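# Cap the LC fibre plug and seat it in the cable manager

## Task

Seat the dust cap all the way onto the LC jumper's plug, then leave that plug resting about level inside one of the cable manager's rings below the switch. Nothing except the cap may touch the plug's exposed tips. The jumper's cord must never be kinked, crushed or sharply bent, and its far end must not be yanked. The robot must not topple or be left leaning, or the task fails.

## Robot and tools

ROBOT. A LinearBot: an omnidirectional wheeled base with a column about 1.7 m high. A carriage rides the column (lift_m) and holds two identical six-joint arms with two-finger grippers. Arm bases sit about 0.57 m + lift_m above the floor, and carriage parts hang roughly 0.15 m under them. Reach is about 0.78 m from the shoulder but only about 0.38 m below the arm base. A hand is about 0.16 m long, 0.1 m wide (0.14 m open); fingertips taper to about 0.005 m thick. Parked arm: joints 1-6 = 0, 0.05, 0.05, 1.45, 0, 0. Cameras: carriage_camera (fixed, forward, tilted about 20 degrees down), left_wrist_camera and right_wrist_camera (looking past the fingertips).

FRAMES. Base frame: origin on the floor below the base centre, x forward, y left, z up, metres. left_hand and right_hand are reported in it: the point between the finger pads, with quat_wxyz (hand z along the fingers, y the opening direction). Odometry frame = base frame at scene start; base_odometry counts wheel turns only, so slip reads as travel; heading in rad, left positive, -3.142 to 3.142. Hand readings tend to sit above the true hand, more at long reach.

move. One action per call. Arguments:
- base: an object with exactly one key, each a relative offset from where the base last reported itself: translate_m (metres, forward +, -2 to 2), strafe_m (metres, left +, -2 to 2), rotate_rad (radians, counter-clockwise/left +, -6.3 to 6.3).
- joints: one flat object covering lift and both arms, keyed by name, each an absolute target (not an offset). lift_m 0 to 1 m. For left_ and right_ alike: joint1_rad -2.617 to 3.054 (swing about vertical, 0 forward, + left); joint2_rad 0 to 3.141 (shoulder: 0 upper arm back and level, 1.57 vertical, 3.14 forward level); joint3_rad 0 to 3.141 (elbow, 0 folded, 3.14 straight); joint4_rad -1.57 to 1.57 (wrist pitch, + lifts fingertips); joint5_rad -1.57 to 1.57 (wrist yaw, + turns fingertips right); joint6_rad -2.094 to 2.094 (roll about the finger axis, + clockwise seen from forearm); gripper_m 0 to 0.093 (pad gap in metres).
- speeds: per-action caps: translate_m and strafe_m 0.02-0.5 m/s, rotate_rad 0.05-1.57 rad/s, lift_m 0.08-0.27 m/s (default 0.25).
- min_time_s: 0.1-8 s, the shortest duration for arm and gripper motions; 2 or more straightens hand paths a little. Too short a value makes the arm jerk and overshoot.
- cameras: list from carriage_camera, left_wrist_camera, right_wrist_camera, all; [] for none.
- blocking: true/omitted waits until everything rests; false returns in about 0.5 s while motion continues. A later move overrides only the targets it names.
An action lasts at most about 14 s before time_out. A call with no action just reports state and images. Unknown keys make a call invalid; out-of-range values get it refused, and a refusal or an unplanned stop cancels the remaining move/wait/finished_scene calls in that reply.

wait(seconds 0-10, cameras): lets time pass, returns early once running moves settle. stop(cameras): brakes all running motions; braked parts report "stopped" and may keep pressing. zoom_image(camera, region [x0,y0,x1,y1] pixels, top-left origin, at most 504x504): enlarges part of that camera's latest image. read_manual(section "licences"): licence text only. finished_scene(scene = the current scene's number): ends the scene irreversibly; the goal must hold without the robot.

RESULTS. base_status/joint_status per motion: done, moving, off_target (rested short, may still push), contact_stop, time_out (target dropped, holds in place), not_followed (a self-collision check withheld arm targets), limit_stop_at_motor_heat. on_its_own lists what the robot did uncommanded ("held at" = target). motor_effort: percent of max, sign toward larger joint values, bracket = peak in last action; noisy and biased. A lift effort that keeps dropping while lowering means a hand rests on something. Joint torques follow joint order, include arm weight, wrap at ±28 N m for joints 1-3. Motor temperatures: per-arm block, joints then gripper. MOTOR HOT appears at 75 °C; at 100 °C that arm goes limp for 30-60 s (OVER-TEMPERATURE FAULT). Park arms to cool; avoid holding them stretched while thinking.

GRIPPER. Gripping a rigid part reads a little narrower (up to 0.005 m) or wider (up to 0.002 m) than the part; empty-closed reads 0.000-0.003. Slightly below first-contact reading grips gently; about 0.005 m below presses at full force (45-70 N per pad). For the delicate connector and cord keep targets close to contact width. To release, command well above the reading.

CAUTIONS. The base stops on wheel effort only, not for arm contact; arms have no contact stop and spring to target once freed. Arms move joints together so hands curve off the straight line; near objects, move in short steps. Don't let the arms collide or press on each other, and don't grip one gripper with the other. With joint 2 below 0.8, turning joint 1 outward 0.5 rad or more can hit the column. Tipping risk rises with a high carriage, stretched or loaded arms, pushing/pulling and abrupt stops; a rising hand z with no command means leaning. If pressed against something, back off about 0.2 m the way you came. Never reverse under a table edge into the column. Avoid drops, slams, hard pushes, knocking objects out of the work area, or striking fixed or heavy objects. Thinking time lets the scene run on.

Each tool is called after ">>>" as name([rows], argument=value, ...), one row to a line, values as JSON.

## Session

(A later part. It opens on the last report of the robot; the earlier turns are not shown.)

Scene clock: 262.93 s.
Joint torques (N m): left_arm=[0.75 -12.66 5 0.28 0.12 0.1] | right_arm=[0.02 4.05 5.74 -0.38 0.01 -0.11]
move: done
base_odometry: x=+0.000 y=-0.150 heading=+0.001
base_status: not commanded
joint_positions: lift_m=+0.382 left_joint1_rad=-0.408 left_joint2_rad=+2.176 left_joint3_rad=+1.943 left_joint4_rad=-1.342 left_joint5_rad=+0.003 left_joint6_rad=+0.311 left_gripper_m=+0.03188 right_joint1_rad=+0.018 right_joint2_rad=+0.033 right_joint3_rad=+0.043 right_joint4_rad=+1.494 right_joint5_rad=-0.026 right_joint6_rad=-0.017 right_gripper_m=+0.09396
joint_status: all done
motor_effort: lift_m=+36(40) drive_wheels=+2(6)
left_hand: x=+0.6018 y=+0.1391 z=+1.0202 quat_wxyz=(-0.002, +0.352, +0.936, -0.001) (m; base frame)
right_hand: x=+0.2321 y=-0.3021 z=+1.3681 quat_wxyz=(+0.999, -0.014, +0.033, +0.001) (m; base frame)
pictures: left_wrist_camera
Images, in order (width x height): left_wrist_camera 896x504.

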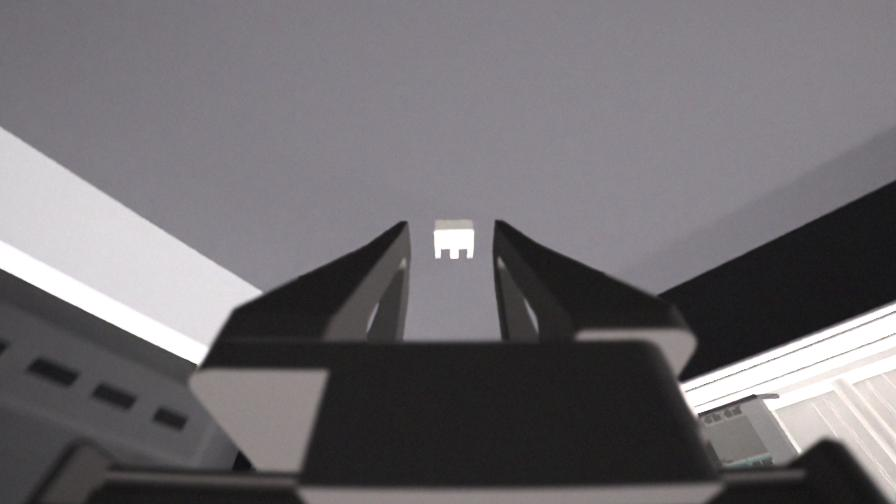

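>>> move(joints={"left_gripper_m": 0.009}, min_time_s=1.5, cameras=["left_wrist_camera"])

>>> zoom_image(camera="left_wrist_camera", region=[390, 150, 510, 270])

Scene clock: 270.93 s.
Joint torques (N m): left_arm=[0.72 -12.64 4.94 0.31 0.13 0.1] | right_arm=[0.03 4.08 5.74 -0.38 0.02 -0.12]
move: done
base_odometry: x=+0.000 y=-0.150 heading=+0.001
base_status: not commanded
joint_positions: lift_m=+0.382 left_joint1_rad=-0.408 left_joint2_rad=+2.176 left_joint3_rad=+1.943 left_joint4_rad=-1.341 left_joint5_rad=+0.003 left_joint6_rad=+0.311 left_gripper_m=+0.01274 right_joint1_rad=+0.018 right_joint2_rad=+0.033 right_joint3_rad=+0.043 right_joint4_rad=+1.494 right_joint5_rad=-0.026 right_joint6_rad=-0.017 right_gripper_m=+0.09396
joint_status: all done
motor_effort: lift_m=+36(37) drive_wheels=+3(5)
left_hand: x=+0.6019 y=+0.1390 z=+1.0202 quat_wxyz=(-0.002, +0.352, +0.936, -0.001) (m; base frame)
right_hand: x=+0.2321 y=-0.3021 z=+1.3681 quat_wxyz=(+0.999, -0.014, +0.033, +0.001) (m; base frame)
pictures: left_wrist_camera
Images, in order (width x height): left_wrist_camera 896x504.

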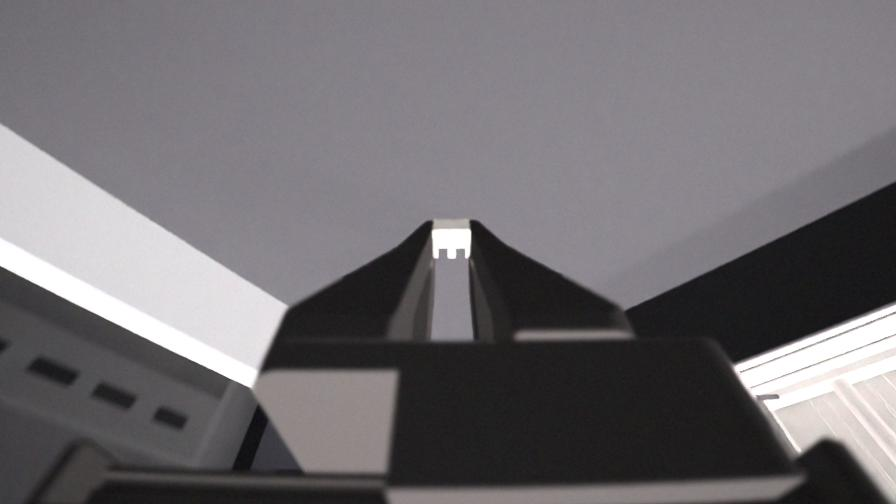

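Scaled by 4.200 from the camera's 896x504 image, which has a finer 1280x720 frame.

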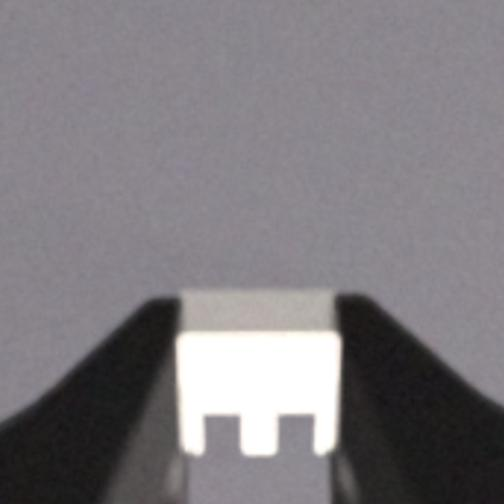

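>>> move(joints={"lift_m": 0.47, "left_gripper_m": 0.007}, speeds={"lift_m": 0.1}, cameras=["left_wrist_camera"])

>>> zoom_image(camera="left_wrist_camera", region=[390, 150, 510, 270])

>>> move(joints={"left_joint1_rad": -0.3, "left_joint2_rad": 1.6, "left_joint3_rad": 1.3, "left_joint4_rad": -0.9, "left_joint5_rad": 0, "left_joint6_rad": 0.26}, min_time_s=2)

>>> move(joints={"lift_m": 0.3705, "left_joint1_rad": 0.0, "left_joint2_rad": 0.05, "left_joint3_rad": 0.05, "left_joint4_rad": 1.45, "left_joint5_rad": 0, "left_joint6_rad": 0}, min_time_s=2.5, cameras=["left_wrist_camera", "carriage_camera"])

>>> zoom_image(camera="carriage_camera", region=[400, 170, 500, 230])

>>> zoom_image(camera="left_wrist_camera", region=[390, 150, 510, 270])

Scene clock: 300.67 s.
Joint torques (N m): left_arm=[0.7 -12.46 6.13 0.27 0.13 0.1] | right_arm=[0.02 4.08 5.75 -0.38 0.01 -0.12]
Motor temperatures (°C): left_arm=[29 52 46 30 29 33 33] | right_arm=[31 36 39 30 31 30 33]
move: off_target
base_odometry: x=+0.000 y=-0.150 heading=+0.001
base_status: not commanded
joint_positions: lift_m=+0.470 left_joint1_rad=-0.408 left_joint2_rad=+2.175 left_joint3_rad=+1.930 left_joint4_rad=-1.341 left_joint5_rad=+0.003 left_joint6_rad=+0.311 left_gripper_m=+0.01273 right_joint1_rad=+0.018 right_joint2_rad=+0.033 right_joint3_rad=+0.043 right_joint4_rad=+1.494 right_joint5_rad=-0.026 right_joint6_rad=-0.017 right_gripper_m=+0.09396
joint_status: left_gripper_m off_target (ended at +0.01273, target +0.00700); the others done
motor_effort: lift_m=+36(43) drive_wheels=+1(4)
left_hand: x=+0.5991 y=+0.1403 z=+1.1055 quat_wxyz=(-0.008, +0.352, +0.936, -0.001) (m; base frame)
right_hand: x=+0.2321 y=-0.3021 z=+1.4562 quat_wxyz=(+0.999, -0.014, +0.033, +0.001) (m; base frame)
pictures: left_wrist_camera
Images, in order (width x height): left_wrist_camera 896x504.

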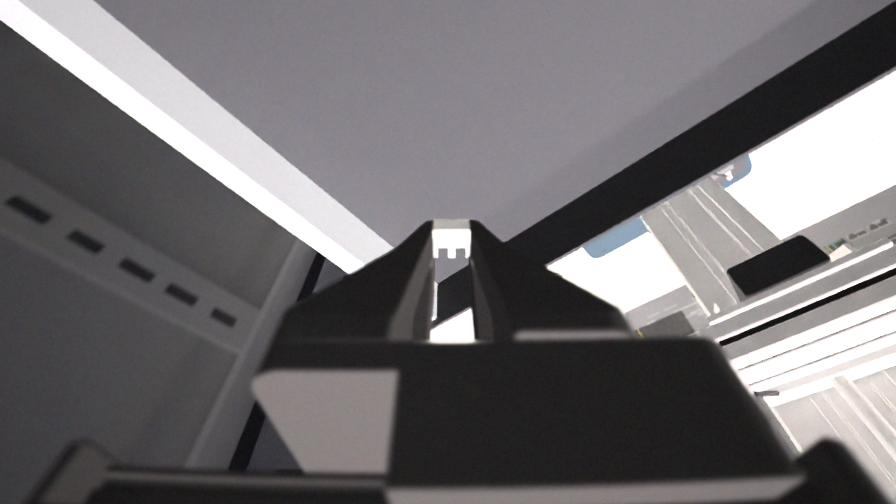

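Scaled by 4.200 from the camera's 896x504 image, which has a finer 1280x720 frame.

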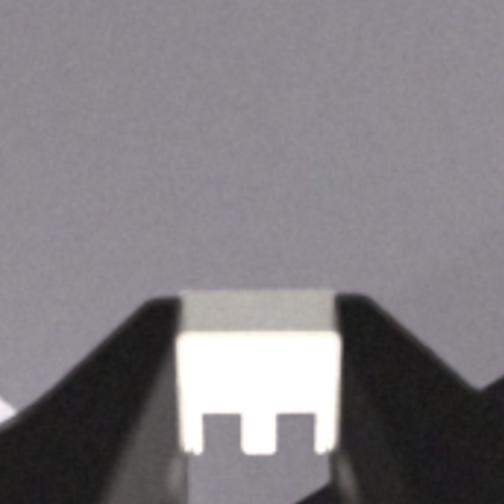

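Scene clock: 302.97 s.
Joint torques (N m): left_arm=[0.7 -9.18 6.17 1.14 0.05 -0.09] | right_arm=[0.02 4.08 5.76 -0.38 0.02 -0.11]
move: done
base_odometry: x=+0.000 y=-0.150 heading=+0.001
base_status: not commanded
joint_positions: lift_m=+0.470 left_joint1_rad=-0.308 left_joint2_rad=+1.631 left_joint3_rad=+1.315 left_joint4_rad=-0.917 left_joint5_rad=+0.003 left_joint6_rad=+0.271 left_gripper_m=+0.01273 right_joint1_rad=+0.018 right_joint2_rad=+0.033 right_joint3_rad=+0.043 right_joint4_rad=+1.494 right_joint5_rad=-0.026 right_joint6_rad=-0.017 right_gripper_m=+0.09396
joint_status: all done
motor_effort: lift_m=+36(36) drive_wheels=+1(6)
left_hand: x=+0.5674 y=+0.1943 z=+1.1482 quat_wxyz=(+0.168, +0.282, +0.945, -0.005) (m; base frame)
right_hand: x=+0.2321 y=-0.3021 z=+1.4562 quat_wxyz=(+0.999, -0.014, +0.033, +0.001) (m; base frame)
pictures: none

Scene clock: 305.90 s.
Joint torques (N m): left_arm=[0.75 2.8 5.05 -0.13 0.03 -0.1] | right_arm=[0.05 4.07 5.75 -0.38 0.01 -0.11]
move: done
base_odometry: x=+0.000 y=-0.150 heading=+0.001
base_status: not commanded
joint_positions: lift_m=+0.371 left_joint1_rad=-0.009 left_joint2_rad=+0.058 left_joint3_rad=+0.064 left_joint4_rad=+1.436 left_joint5_rad=+0.003 left_joint6_rad=+0.011 left_gripper_m=+0.01273 right_joint1_rad=+0.018 right_joint2_rad=+0.033 right_joint3_rad=+0.043 right_joint4_rad=+1.494 right_joint5_rad=-0.026 right_joint6_rad=-0.017 right_gripper_m=+0.09396
joint_status: all done
motor_effort: lift_m=+35(35) drive_wheels=+0(6)
left_hand: x=+0.2483 y=+0.3061 z=+1.3607 quat_wxyz=(+0.998, +0.002, +0.065, +0.001) (m; base frame)
right_hand: x=+0.2321 y=-0.3021 z=+1.3567 quat_wxyz=(+0.999, -0.014, +0.033, +0.001) (m; base frame)
pictures: carriage_camera, left_wrist_camera
Images, in order (width x height): carriage_camera 896x504, left_wrist_camera 896x504.

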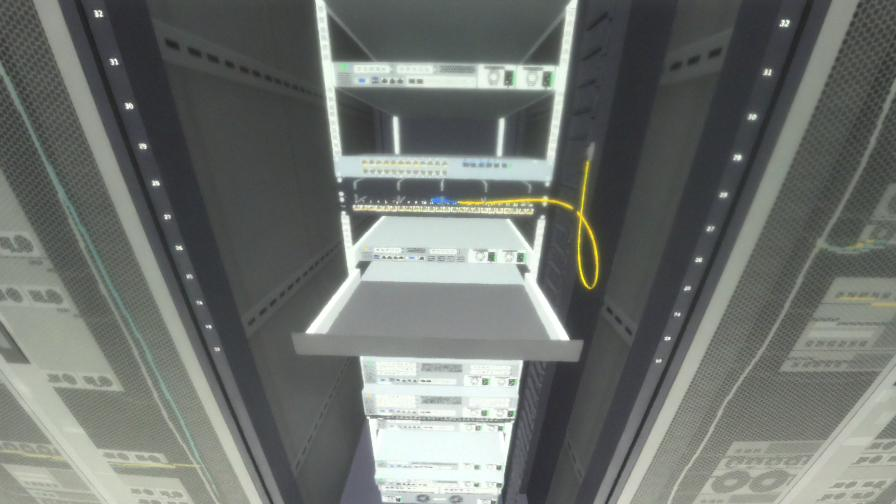

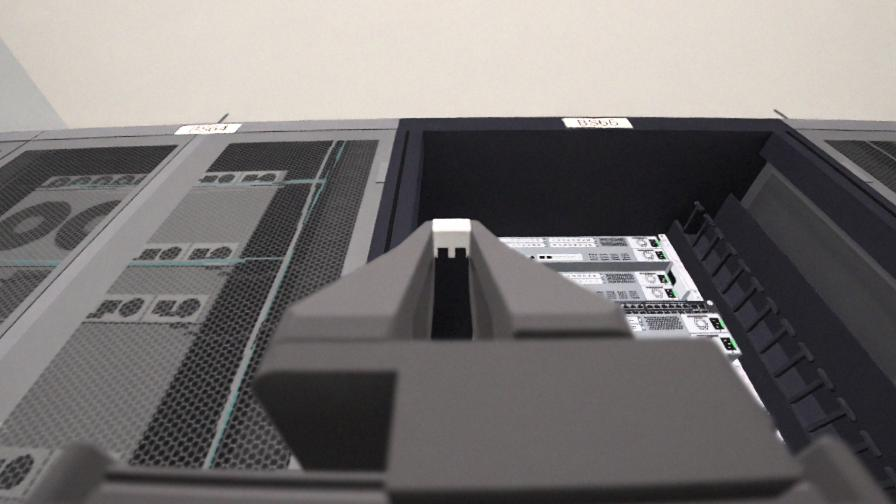

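Scaled by 5.040 from the camera's 896x504 image, which has a finer 1280x720 frame.

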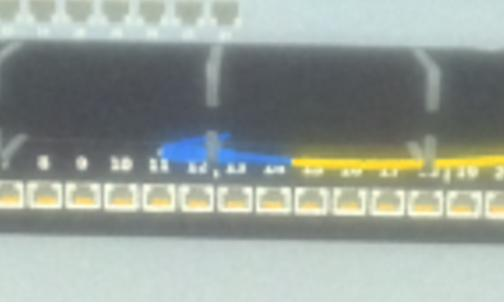

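Scaled by 4.200 from the camera's 896x504 image, which has a finer 1280x720 frame.

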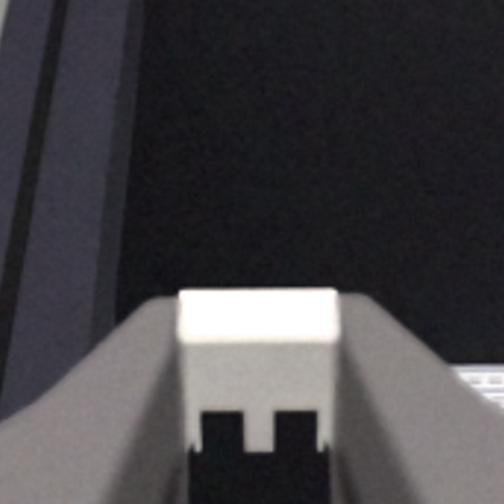

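>>> move(joints={"right_joint1_rad": 0.504, "right_joint2_rad": 1.815, "right_joint3_rad": 1.362, "right_joint4_rad": 0.447, "right_joint5_rad": -0.2, "right_joint6_rad": 1.57, "right_gripper_m": 0.04}, min_time_s=3, cameras=["right_wrist_camera", "carriage_camera"])

>>> zoom_image(camera="carriage_camera", region=[410, 170, 490, 230])

>>> zoom_image(camera="right_wrist_camera", region=[370, 60, 570, 260])

Scene clock: 324.13 s.
Joint torques (N m): left_arm=[0.76 2.82 5.04 -0.17 0.03 -0.08] | right_arm=[0.44 -9.37 10.33 2.46 -0.11 -0.11]
Motor temperatures (°C): left_arm=[29 47 45 30 29 33 34] | right_arm=[31 36 40 31 31 30 33]
move: done
base_odometry: x=+0.000 y=-0.150 heading=+0.001
base_status: not commanded
joint_positions: lift_m=+0.371 left_joint1_rad=-0.009 left_joint2_rad=+0.058 left_joint3_rad=+0.064 left_joint4_rad=+1.440 left_joint5_rad=+0.003 left_joint6_rad=+0.011 left_gripper_m=+0.01273 right_joint1_rad=+0.499 right_joint2_rad=+1.800 right_joint3_rad=+1.335 right_joint4_rad=+0.464 right_joint5_rad=-0.190 right_joint6_rad=+1.558 right_gripper_m=+0.04013
joint_status: all done
motor_effort: lift_m=+35(35) drive_wheels=+3(5)
left_hand: x=+0.2475 y=+0.3061 z=+1.3608 quat_wxyz=(+0.998, +0.002, +0.063, +0.001) (m; base frame)
right_hand: x=+0.7008 y=-0.0050 z=+1.2385 quat_wxyz=(+0.306, +0.298, +0.642, +0.637) (m; base frame)
pictures: carriage_camera, right_wrist_camera
Images, in order (width x height): carriage_camera 896x504, right_wrist_camera 896x504.

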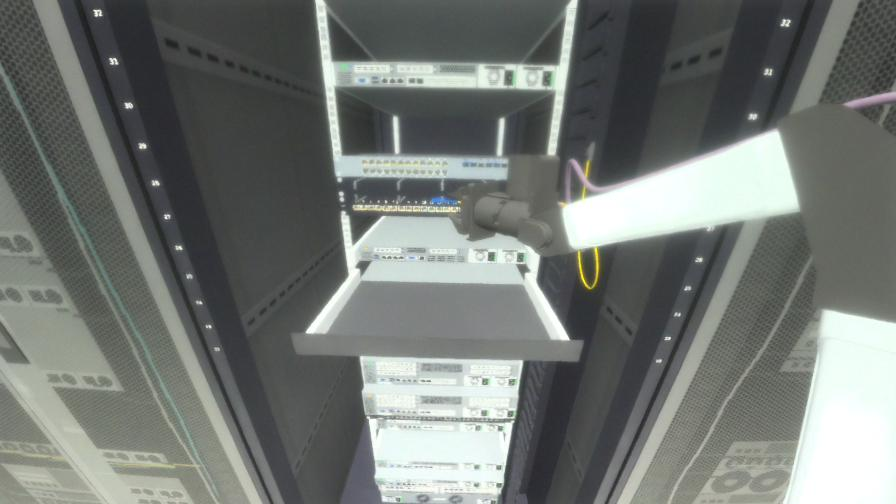

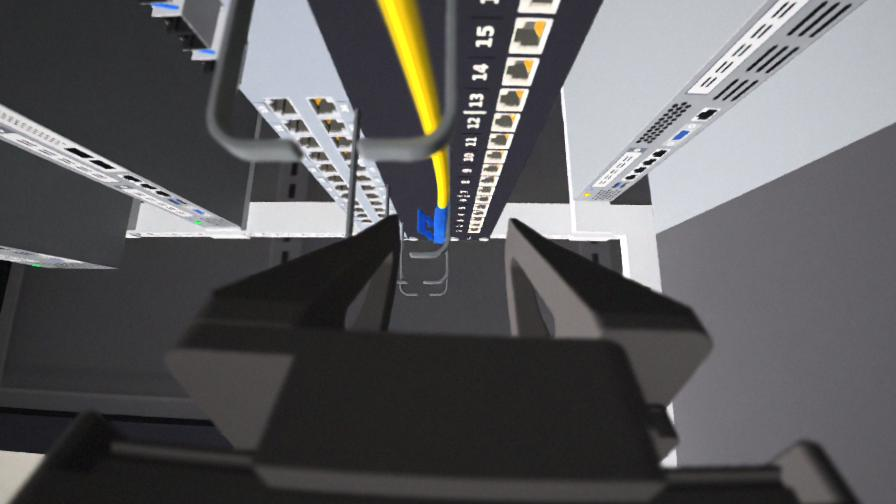

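Scaled by 6.300 from the camera's 896x504 image, which has a finer 1280x720 frame.

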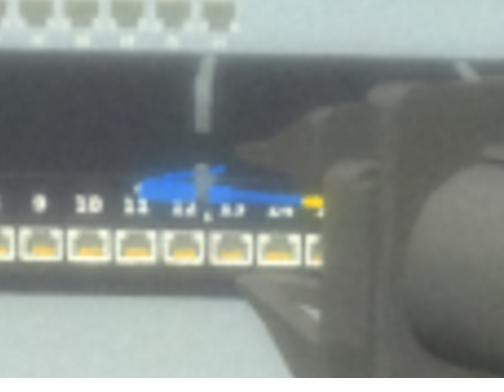

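Scaled by 2.520 from the camera's 896x504 image, which has a finer 1280x720 frame.

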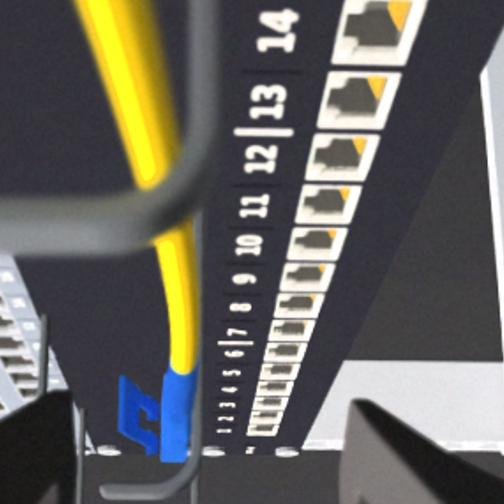

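>>> move(joints={"lift_m": 0.3765, "right_joint1_rad": 0.483, "right_joint2_rad": 1.874, "right_joint3_rad": 1.433, "right_joint4_rad": 0.434, "right_joint5_rad": -0.211}, speeds={"lift_m": 0.08}, min_time_s=1.5, cameras=["right_wrist_camera", "carriage_camera"])

>>> zoom_image(camera="carriage_camera", region=[420, 175, 470, 225])

>>> zoom_image(camera="right_wrist_camera", region=[380, 130, 540, 280])

Scene clock: 353.40 s.
Joint torques (N m): left_arm=[0.75 3 5.34 -0.18 0.04 -0.09] | right_arm=[-0.68 -9.68 10.37 2.46 -0.12 -0.1]
Motor temperatures (°C): left_arm=[29 43 44 30 29 33 34] | right_arm=[31 39 45 35 31 30 33]
move: done
base_odometry: x=+0.000 y=-0.150 heading=+0.001
base_status: not commanded
joint_positions: lift_m=+0.376 left_joint1_rad=-0.009 left_joint2_rad=+0.056 left_joint3_rad=+0.060 left_joint4_rad=+1.440 left_joint5_rad=+0.003 left_joint6_rad=+0.010 left_gripper_m=+0.01273 right_joint1_rad=+0.489 right_joint2_rad=+1.857 right_joint3_rad=+1.406 right_joint4_rad=+0.451 right_joint5_rad=-0.200 right_joint6_rad=+1.560 right_gripper_m=+0.04013
joint_status: all done
motor_effort: lift_m=+35(42) drive_wheels=+2(6)
left_hand: x=+0.2476 y=+0.3061 z=+1.3658 quat_wxyz=(+0.998, +0.002, +0.063, +0.001) (m; base frame)
right_hand: x=+0.7158 y=-0.0011 z=+1.2446 quat_wxyz=(+0.305, +0.298, +0.641, +0.638) (m; base frame)
pictures: carriage_camera, right_wrist_camera
Images, in order (width x height): carriage_camera 896x504, right_wrist_camera 896x504.

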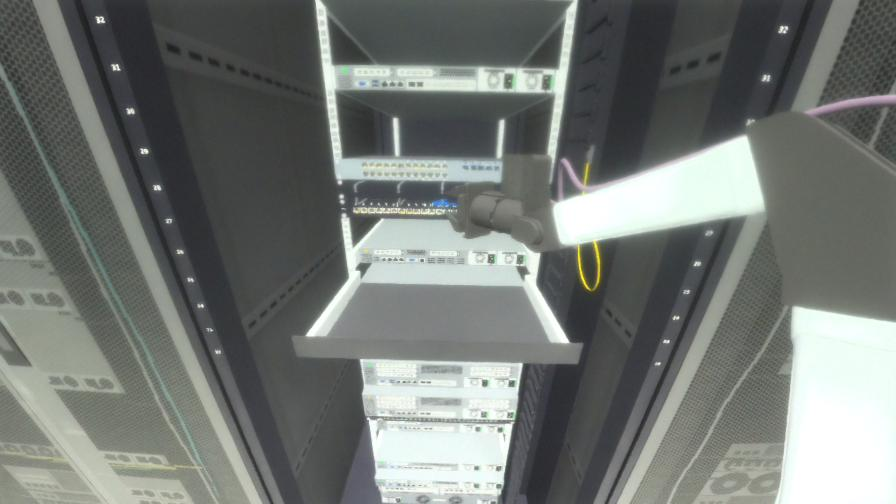

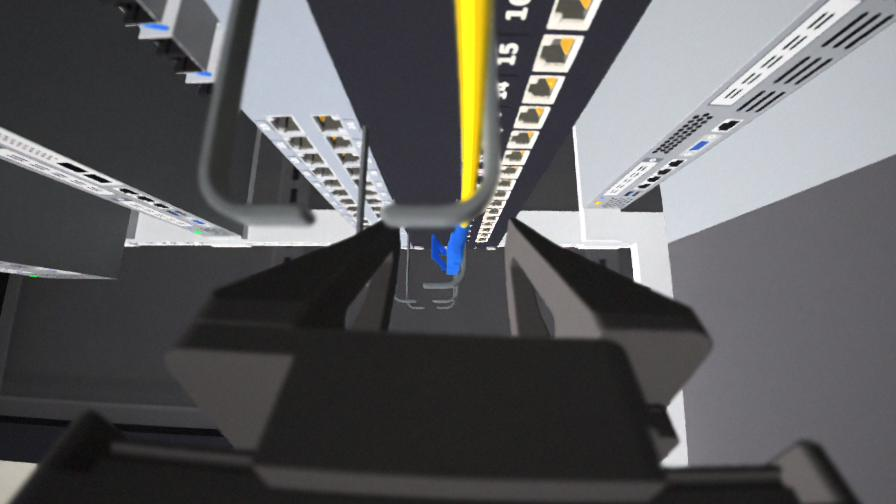

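Scaled by 10.080 from the camera's 896x504 image, which has a finer 1280x720 frame.

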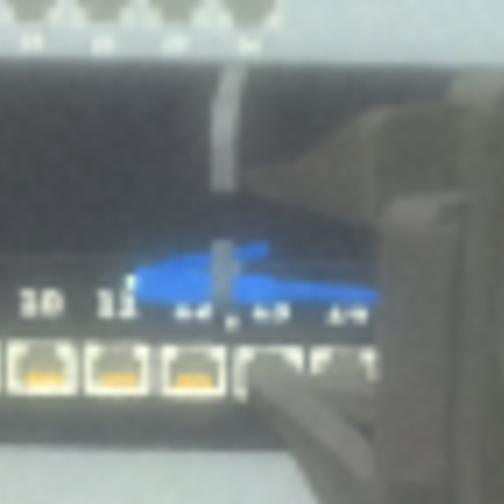

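Scaled by 3.150 from the camera's 896x504 image, which has a finer 1280x720 frame.

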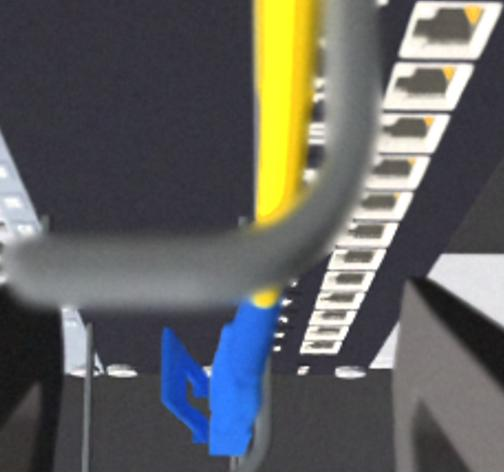

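>>> move(joints={"right_gripper_m": 0.013}, min_time_s=2.0, cameras=["right_wrist_camera", "carriage_camera"])

>>> zoom_image(camera="carriage_camera", region=[420, 175, 470, 225])

>>> zoom_image(camera="right_wrist_camera", region=[380, 130, 540, 280])

Scene clock: 369.30 s.
Joint torques (N m): left_arm=[0.77 3 5.34 -0.17 0.03 -0.09] | right_arm=[-0.68 -9.68 10.36 2.48 -0.12 -0.1]
move: done
base_odometry: x=+0.000 y=-0.150 heading=+0.001
base_status: not commanded
joint_positions: lift_m=+0.376 left_joint1_rad=-0.009 left_joint2_rad=+0.056 left_joint3_rad=+0.060 left_joint4_rad=+1.440 left_joint5_rad=+0.003 left_joint6_rad=+0.010 left_gripper_m=+0.01273 right_joint1_rad=+0.489 right_joint2_rad=+1.857 right_joint3_rad=+1.406 right_joint4_rad=+0.451 right_joint5_rad=-0.200 right_joint6_rad=+1.560 right_gripper_m=+0.01314
joint_status: all done
motor_effort: lift_m=+36(36) drive_wheels=+2(5)
left_hand: x=+0.2476 y=+0.3061 z=+1.3658 quat_wxyz=(+0.998, +0.002, +0.063, +0.001) (m; base frame)
right_hand: x=+0.7158 y=-0.0011 z=+1.2446 quat_wxyz=(+0.305, +0.298, +0.641, +0.638) (m; base frame)
pictures: carriage_camera, right_wrist_camera
Images, in order (width x height): carriage_camera 896x504, right_wrist_camera 896x504.

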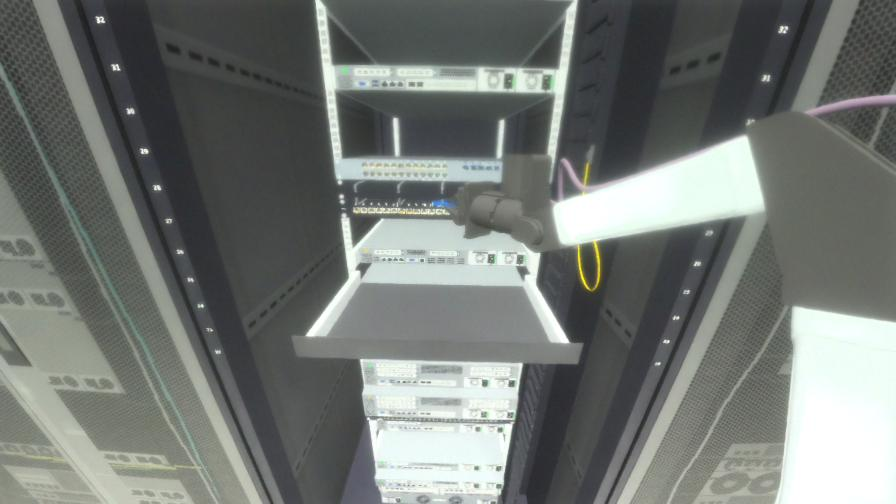

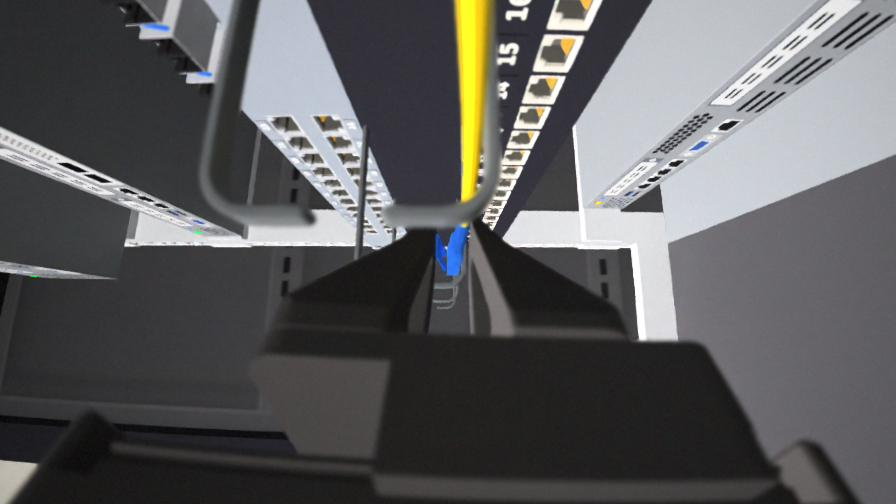

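Scaled by 10.080 from the camera's 896x504 image, which has a finer 1280x720 frame.

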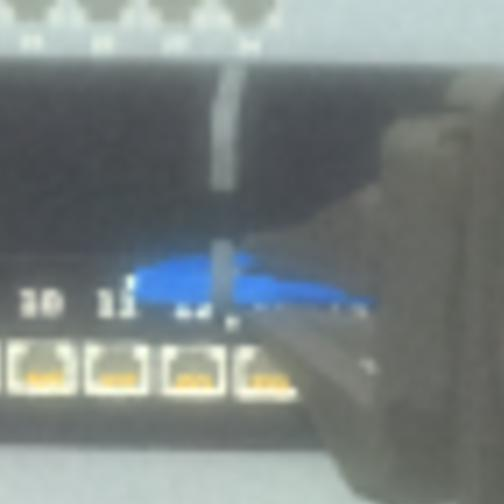

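Scaled by 3.150 from the camera's 896x504 image, which has a finer 1280x720 frame.

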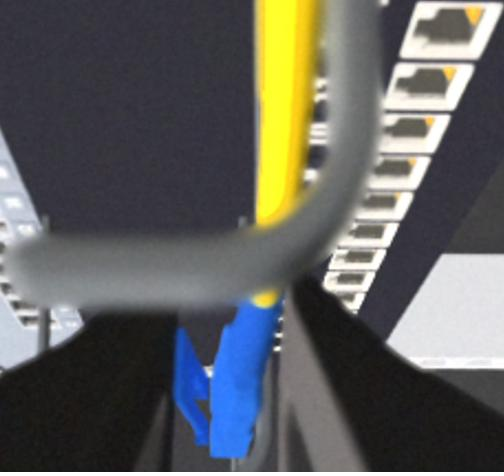

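>>> move(joints={"right_gripper_m": 0.0065}, min_time_s=1.5)

>>> move(joints={"right_gripper_m": 0.002}, min_time_s=1.5, cameras=["right_wrist_camera", "carriage_camera"])

>>> zoom_image(camera="carriage_camera", region=[420, 175, 470, 225])

>>> zoom_image(camera="right_wrist_camera", region=[380, 130, 540, 280])

Scene clock: 376.60 s.
Joint torques (N m): left_arm=[0.75 3 5.37 -0.16 0.04 -0.09] | right_arm=[-0.69 -9.69 10.36 2.49 -0.11 -0.1]
move: done
base_odometry: x=+0.000 y=-0.150 heading=+0.001
base_status: not commanded
joint_positions: lift_m=+0.376 left_joint1_rad=-0.009 left_joint2_rad=+0.056 left_joint3_rad=+0.060 left_joint4_rad=+1.440 left_joint5_rad=+0.003 left_joint6_rad=+0.010 left_gripper_m=+0.01273 right_joint1_rad=+0.489 right_joint2_rad=+1.857 right_joint3_rad=+1.406 right_joint4_rad=+0.450 right_joint5_rad=-0.201 right_joint6_rad=+1.560 right_gripper_m=+0.00678
joint_status: all done
motor_effort: lift_m=+35(36) drive_wheels=+6(6)
left_hand: x=+0.2476 y=+0.3061 z=+1.3658 quat_wxyz=(+0.998, +0.002, +0.063, +0.001) (m; base frame)
right_hand: x=+0.7158 y=-0.0010 z=+1.2443 quat_wxyz=(+0.305, +0.298, +0.641, +0.638) (m; base frame)
pictures: none

Scene clock: 378.40 s.
Joint torques (N m): left_arm=[0.75 3 5.34 -0.18 0.03 -0.09] | right_arm=[-0.68 -9.66 10.39 2.49 -0.1 -0.1]
move: done
base_odometry: x=+0.000 y=-0.150 heading=+0.001
base_status: not commanded
joint_positions: lift_m=+0.376 left_joint1_rad=-0.009 left_joint2_rad=+0.056 left_joint3_rad=+0.060 left_joint4_rad=+1.440 left_joint5_rad=+0.003 left_joint6_rad=+0.010 left_gripper_m=+0.01273 right_joint1_rad=+0.489 right_joint2_rad=+1.857 right_joint3_rad=+1.406 right_joint4_rad=+0.450 right_joint5_rad=-0.201 right_joint6_rad=+1.560 right_gripper_m=+0.00503
joint_status: all done
motor_effort: lift_m=+36(36) drive_wheels=+1(6)
left_hand: x=+0.2476 y=+0.3061 z=+1.3658 quat_wxyz=(+0.998, +0.002, +0.063, +0.001) (m; base frame)
right_hand: x=+0.7157 y=-0.0010 z=+1.2443 quat_wxyz=(+0.304, +0.298, +0.642, +0.638) (m; base frame)
pictures: carriage_camera, right_wrist_camera
Images, in order (width x height): carriage_camera 896x504, right_wrist_camera 896x504.

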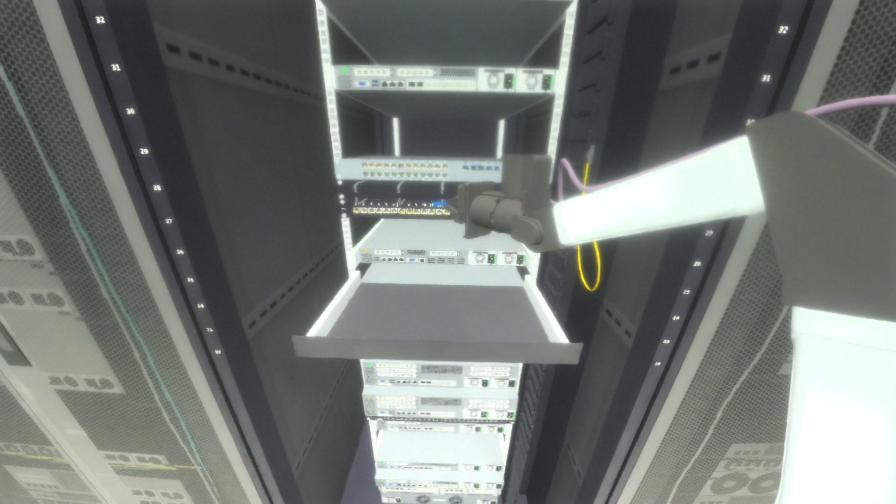

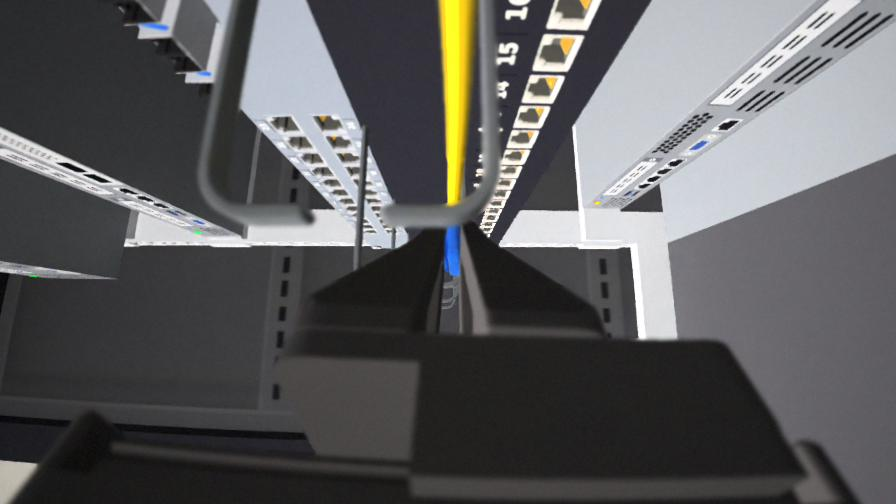

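Scaled by 10.080 from the camera's 896x504 image, which has a finer 1280x720 frame.

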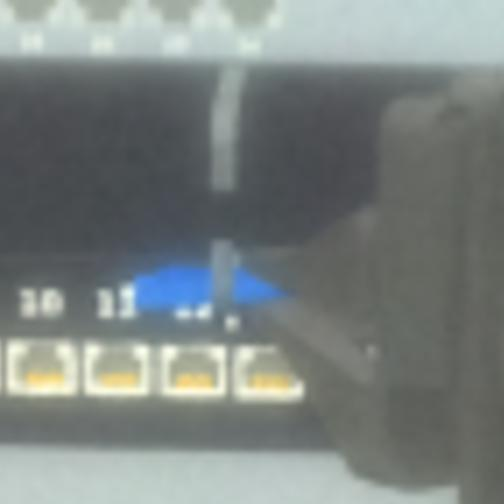

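Scaled by 3.150 from the camera's 896x504 image, which has a finer 1280x720 frame.

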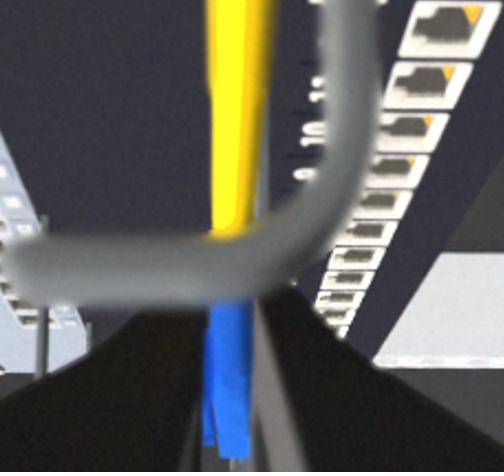

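>>> move(joints={"lift_m": 0.392}, speeds={"lift_m": 0.08}, cameras=["carriage_camera", "right_wrist_camera"])

>>> zoom_image(camera="carriage_camera", region=[420, 175, 470, 225])

Scene clock: 424.23 s.
Joint torques (N m): left_arm=[0.73 3.06 5.46 -0.18 0.03 -0.09] | right_arm=[-0.68 -10.22 9.73 2.55 -0.1 -0.11]
Motor temperatures (°C): left_arm=[29 39 43 30 29 33 35] | right_arm=[31 41 49 43 31 30 34]
move: done
base_odometry: x=+0.000 y=-0.150 heading=+0.001
base_status: not commanded
joint_positions: lift_m=+0.392 left_joint1_rad=-0.009 left_joint2_rad=+0.055 left_joint3_rad=+0.059 left_joint4_rad=+1.441 left_joint5_rad=+0.003 left_joint6_rad=+0.010 left_gripper_m=+0.01273 right_joint1_rad=+0.489 right_joint2_rad=+1.862 right_joint3_rad=+1.413 right_joint4_rad=+0.445 right_joint5_rad=-0.202 right_joint6_rad=+1.561 right_gripper_m=+0.00503
joint_status: all done
motor_effort: lift_m=+36(42) drive_wheels=+1(4)
left_hand: x=+0.2477 y=+0.3061 z=+1.3809 quat_wxyz=(+0.998, +0.002, +0.063, +0.001) (m; base frame)
right_hand: x=+0.7170 y=-0.0002 z=+1.2588 quat_wxyz=(+0.303, +0.299, +0.643, +0.637) (m; base frame)
pictures: carriage_camera, right_wrist_camera
Images, in order (width x height): carriage_camera 896x504, right_wrist_camera 896x504.

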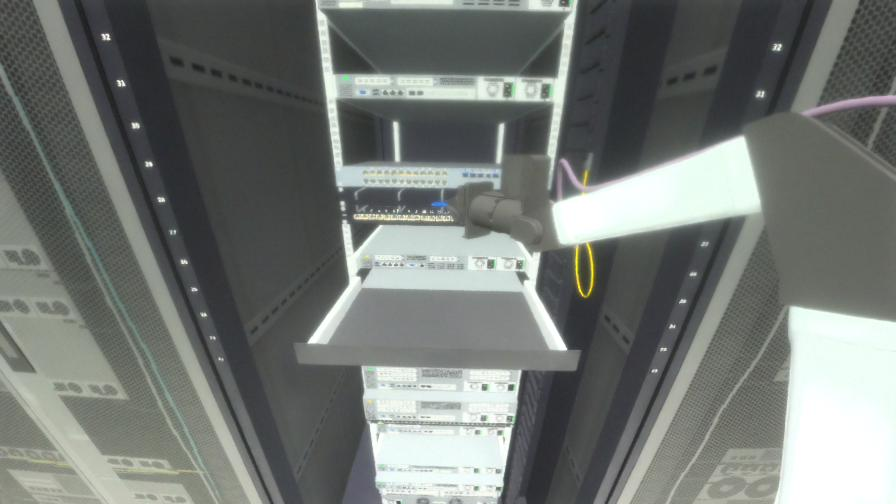

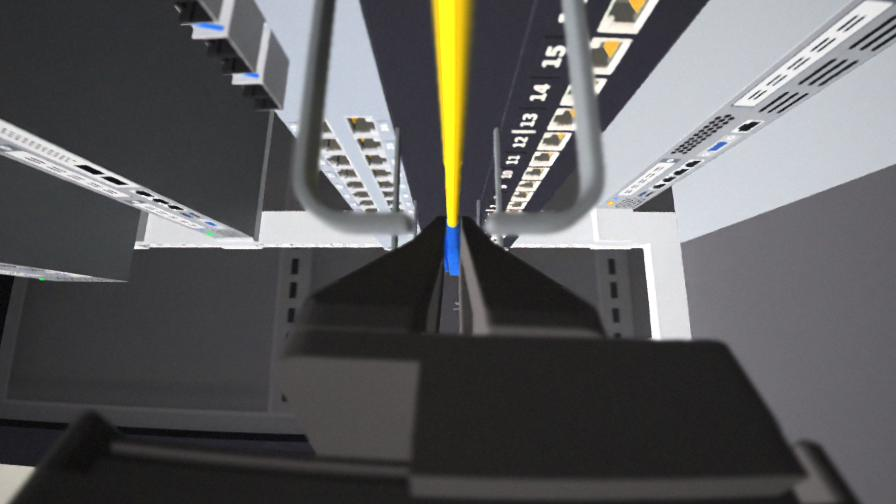

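Scaled by 10.080 from the camera's 896x504 image, which has a finer 1280x720 frame.

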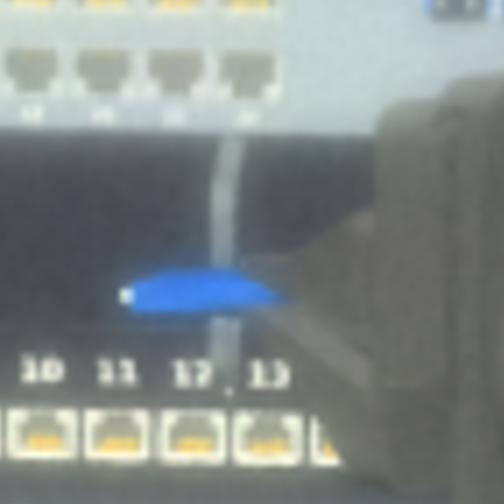

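>>> move(joints={"lift_m": 0.3938}, speeds={"lift_m": 0.08}, cameras=["carriage_camera", "right_wrist_camera"])

>>> zoom_image(camera="right_wrist_camera", region=[390, 180, 510, 300])

>>> zoom_image(camera="carriage_camera", region=[420, 175, 470, 225])

Scene clock: 435.20 s.
Joint torques (N m): left_arm=[0.72 3.04 5.48 -0.18 0.03 -0.08] | right_arm=[-0.66 -10.36 9.73 2.57 -0.11 -0.11]
move: done
base_odometry: x=+0.000 y=-0.150 heading=+0.001
base_status: not commanded
joint_positions: lift_m=+0.394 left_joint1_rad=-0.009 left_joint2_rad=+0.055 left_joint3_rad=+0.059 left_joint4_rad=+1.441 left_joint5_rad=+0.003 left_joint6_rad=+0.010 left_gripper_m=+0.01273 right_joint1_rad=+0.489 right_joint2_rad=+1.863 right_joint3_rad=+1.413 right_joint4_rad=+0.444 right_joint5_rad=-0.202 right_joint6_rad=+1.561 right_gripper_m=+0.00503
joint_status: all done
motor_effort: lift_m=+37(42) drive_wheels=+1(4)
left_hand: x=+0.2476 y=+0.3061 z=+1.3827 quat_wxyz=(+0.998, +0.002, +0.063, +0.001) (m; base frame)
right_hand: x=+0.7172 y=-0.0001 z=+1.2598 quat_wxyz=(+0.303, +0.299, +0.643, +0.636) (m; base frame)
pictures: carriage_camera, right_wrist_camera
Images, in order (width x height): carriage_camera 896x504, right_wrist_camera 896x504.

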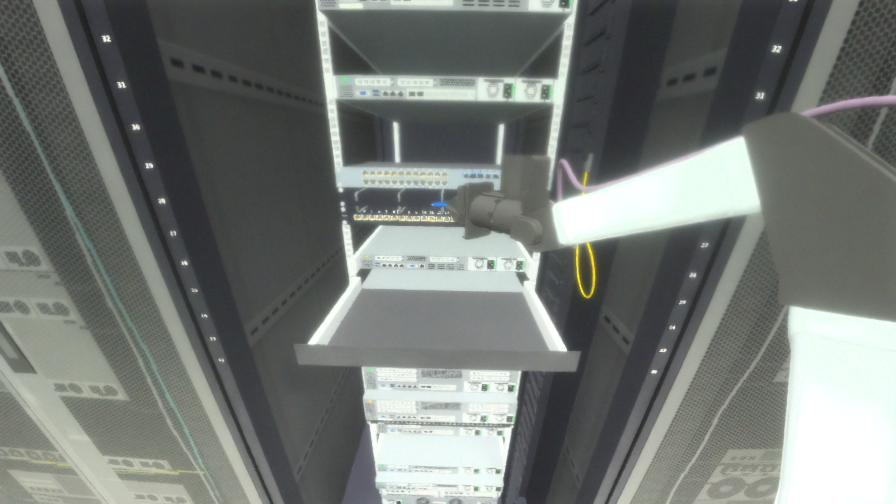

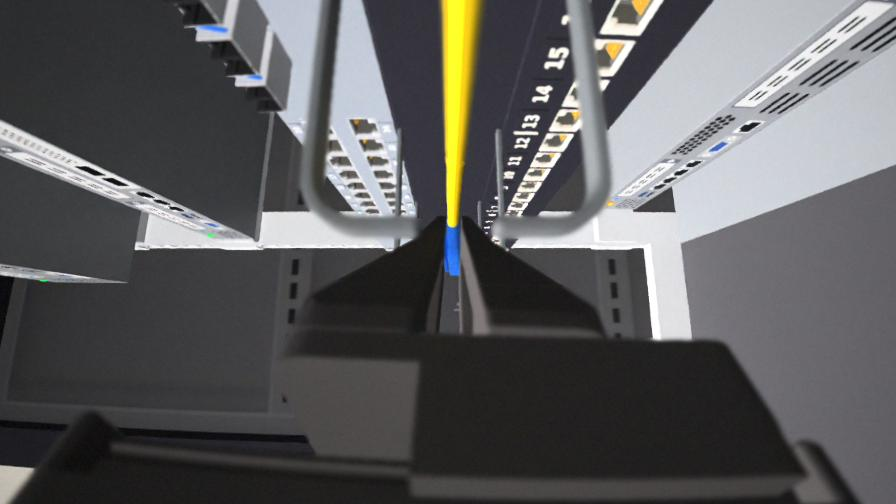

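Scaled by 4.200 from the camera's 896x504 image, which has a finer 1280x720 frame.

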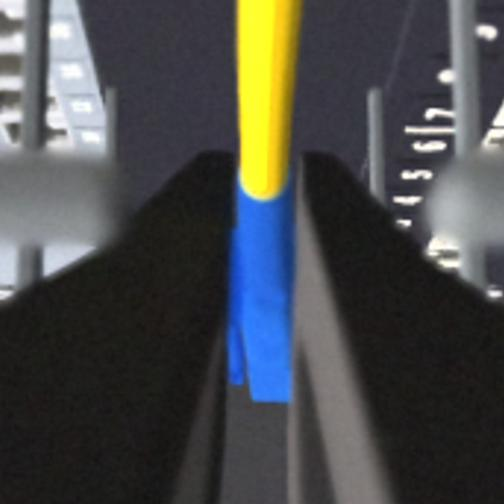

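Scaled by 10.080 from the camera's 896x504 image, which has a finer 1280x720 frame.

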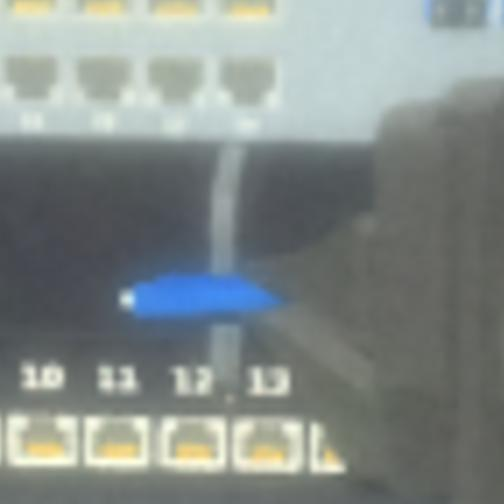

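>>> move(joints={"lift_m": 0.3951}, speeds={"lift_m": 0.08})

>>> move(base={"translate_m": -0.01}, speeds={"translate_m": 0.03}, cameras=["carriage_camera"])

>>> zoom_image(camera="carriage_camera", region=[420, 175, 470, 225])

Scene clock: 451.50 s.
Joint torques (N m): left_arm=[0.73 3.08 5.49 -0.21 0.03 -0.08] | right_arm=[-0.68 -10.39 9.73 2.58 -0.11 -0.11]
move: done
base_odometry: x=+0.000 y=-0.150 heading=+0.001
base_status: not commanded
joint_positions: lift_m=+0.395 left_joint1_rad=-0.009 left_joint2_rad=+0.055 left_joint3_rad=+0.059 left_joint4_rad=+1.443 left_joint5_rad=+0.003 left_joint6_rad=+0.010 left_gripper_m=+0.01273 right_joint1_rad=+0.489 right_joint2_rad=+1.864 right_joint3_rad=+1.413 right_joint4_rad=+0.442 right_joint5_rad=-0.202 right_joint6_rad=+1.561 right_gripper_m=+0.00503
joint_status: all done
motor_effort: lift_m=+37(42) drive_wheels=+4(4)
left_hand: x=+0.2473 y=+0.3061 z=+1.3840 quat_wxyz=(+0.998, +0.002, +0.062, +0.001) (m; base frame)
right_hand: x=+0.7173 y=+0.0000 z=+1.2604 quat_wxyz=(+0.302, +0.300, +0.644, +0.636) (m; base frame)
pictures: none

Scene clock: 452.27 s.
Joint torques (N m): left_arm=[0.73 3.1 5.5 -0.29 0.04 -0.09] | right_arm=[-0.54 -10.55 9.76 2.67 -0.1 -0.11]
move: done
base_odometry: x=-0.010 y=-0.150 heading=+0.001
base_status: done
joint_positions: lift_m=+0.395 left_joint1_rad=-0.009 left_joint2_rad=+0.055 left_joint3_rad=+0.059 left_joint4_rad=+1.449 left_joint5_rad=+0.003 left_joint6_rad=+0.010 left_gripper_m=+0.01273 right_joint1_rad=+0.488 right_joint2_rad=+1.865 right_joint3_rad=+1.413 right_joint4_rad=+0.442 right_joint5_rad=-0.202 right_joint6_rad=+1.561 right_gripper_m=+0.00503
joint_status: not commanded
motor_effort: lift_m=+37(37) drive_wheels=+1(10)
left_hand: x=+0.2457 y=+0.3061 z=+1.3842 quat_wxyz=(+0.998, +0.002, +0.059, +0.001) (m; base frame)
right_hand: x=+0.7178 y=-0.0005 z=+1.2596 quat_wxyz=(+0.302, +0.300, +0.644, +0.635) (m; base frame)
pictures: carriage_camera
Images, in order (width x height): carriage_camera 896x504.

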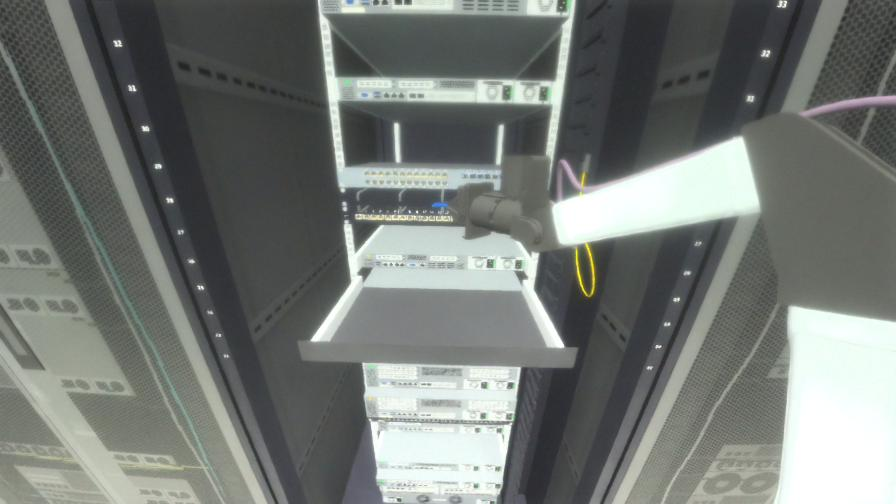

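Scaled by 10.080 from the camera's 896x504 image, which has a finer 1280x720 frame.

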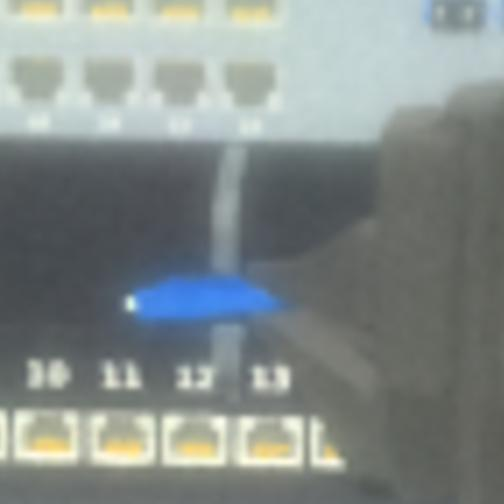

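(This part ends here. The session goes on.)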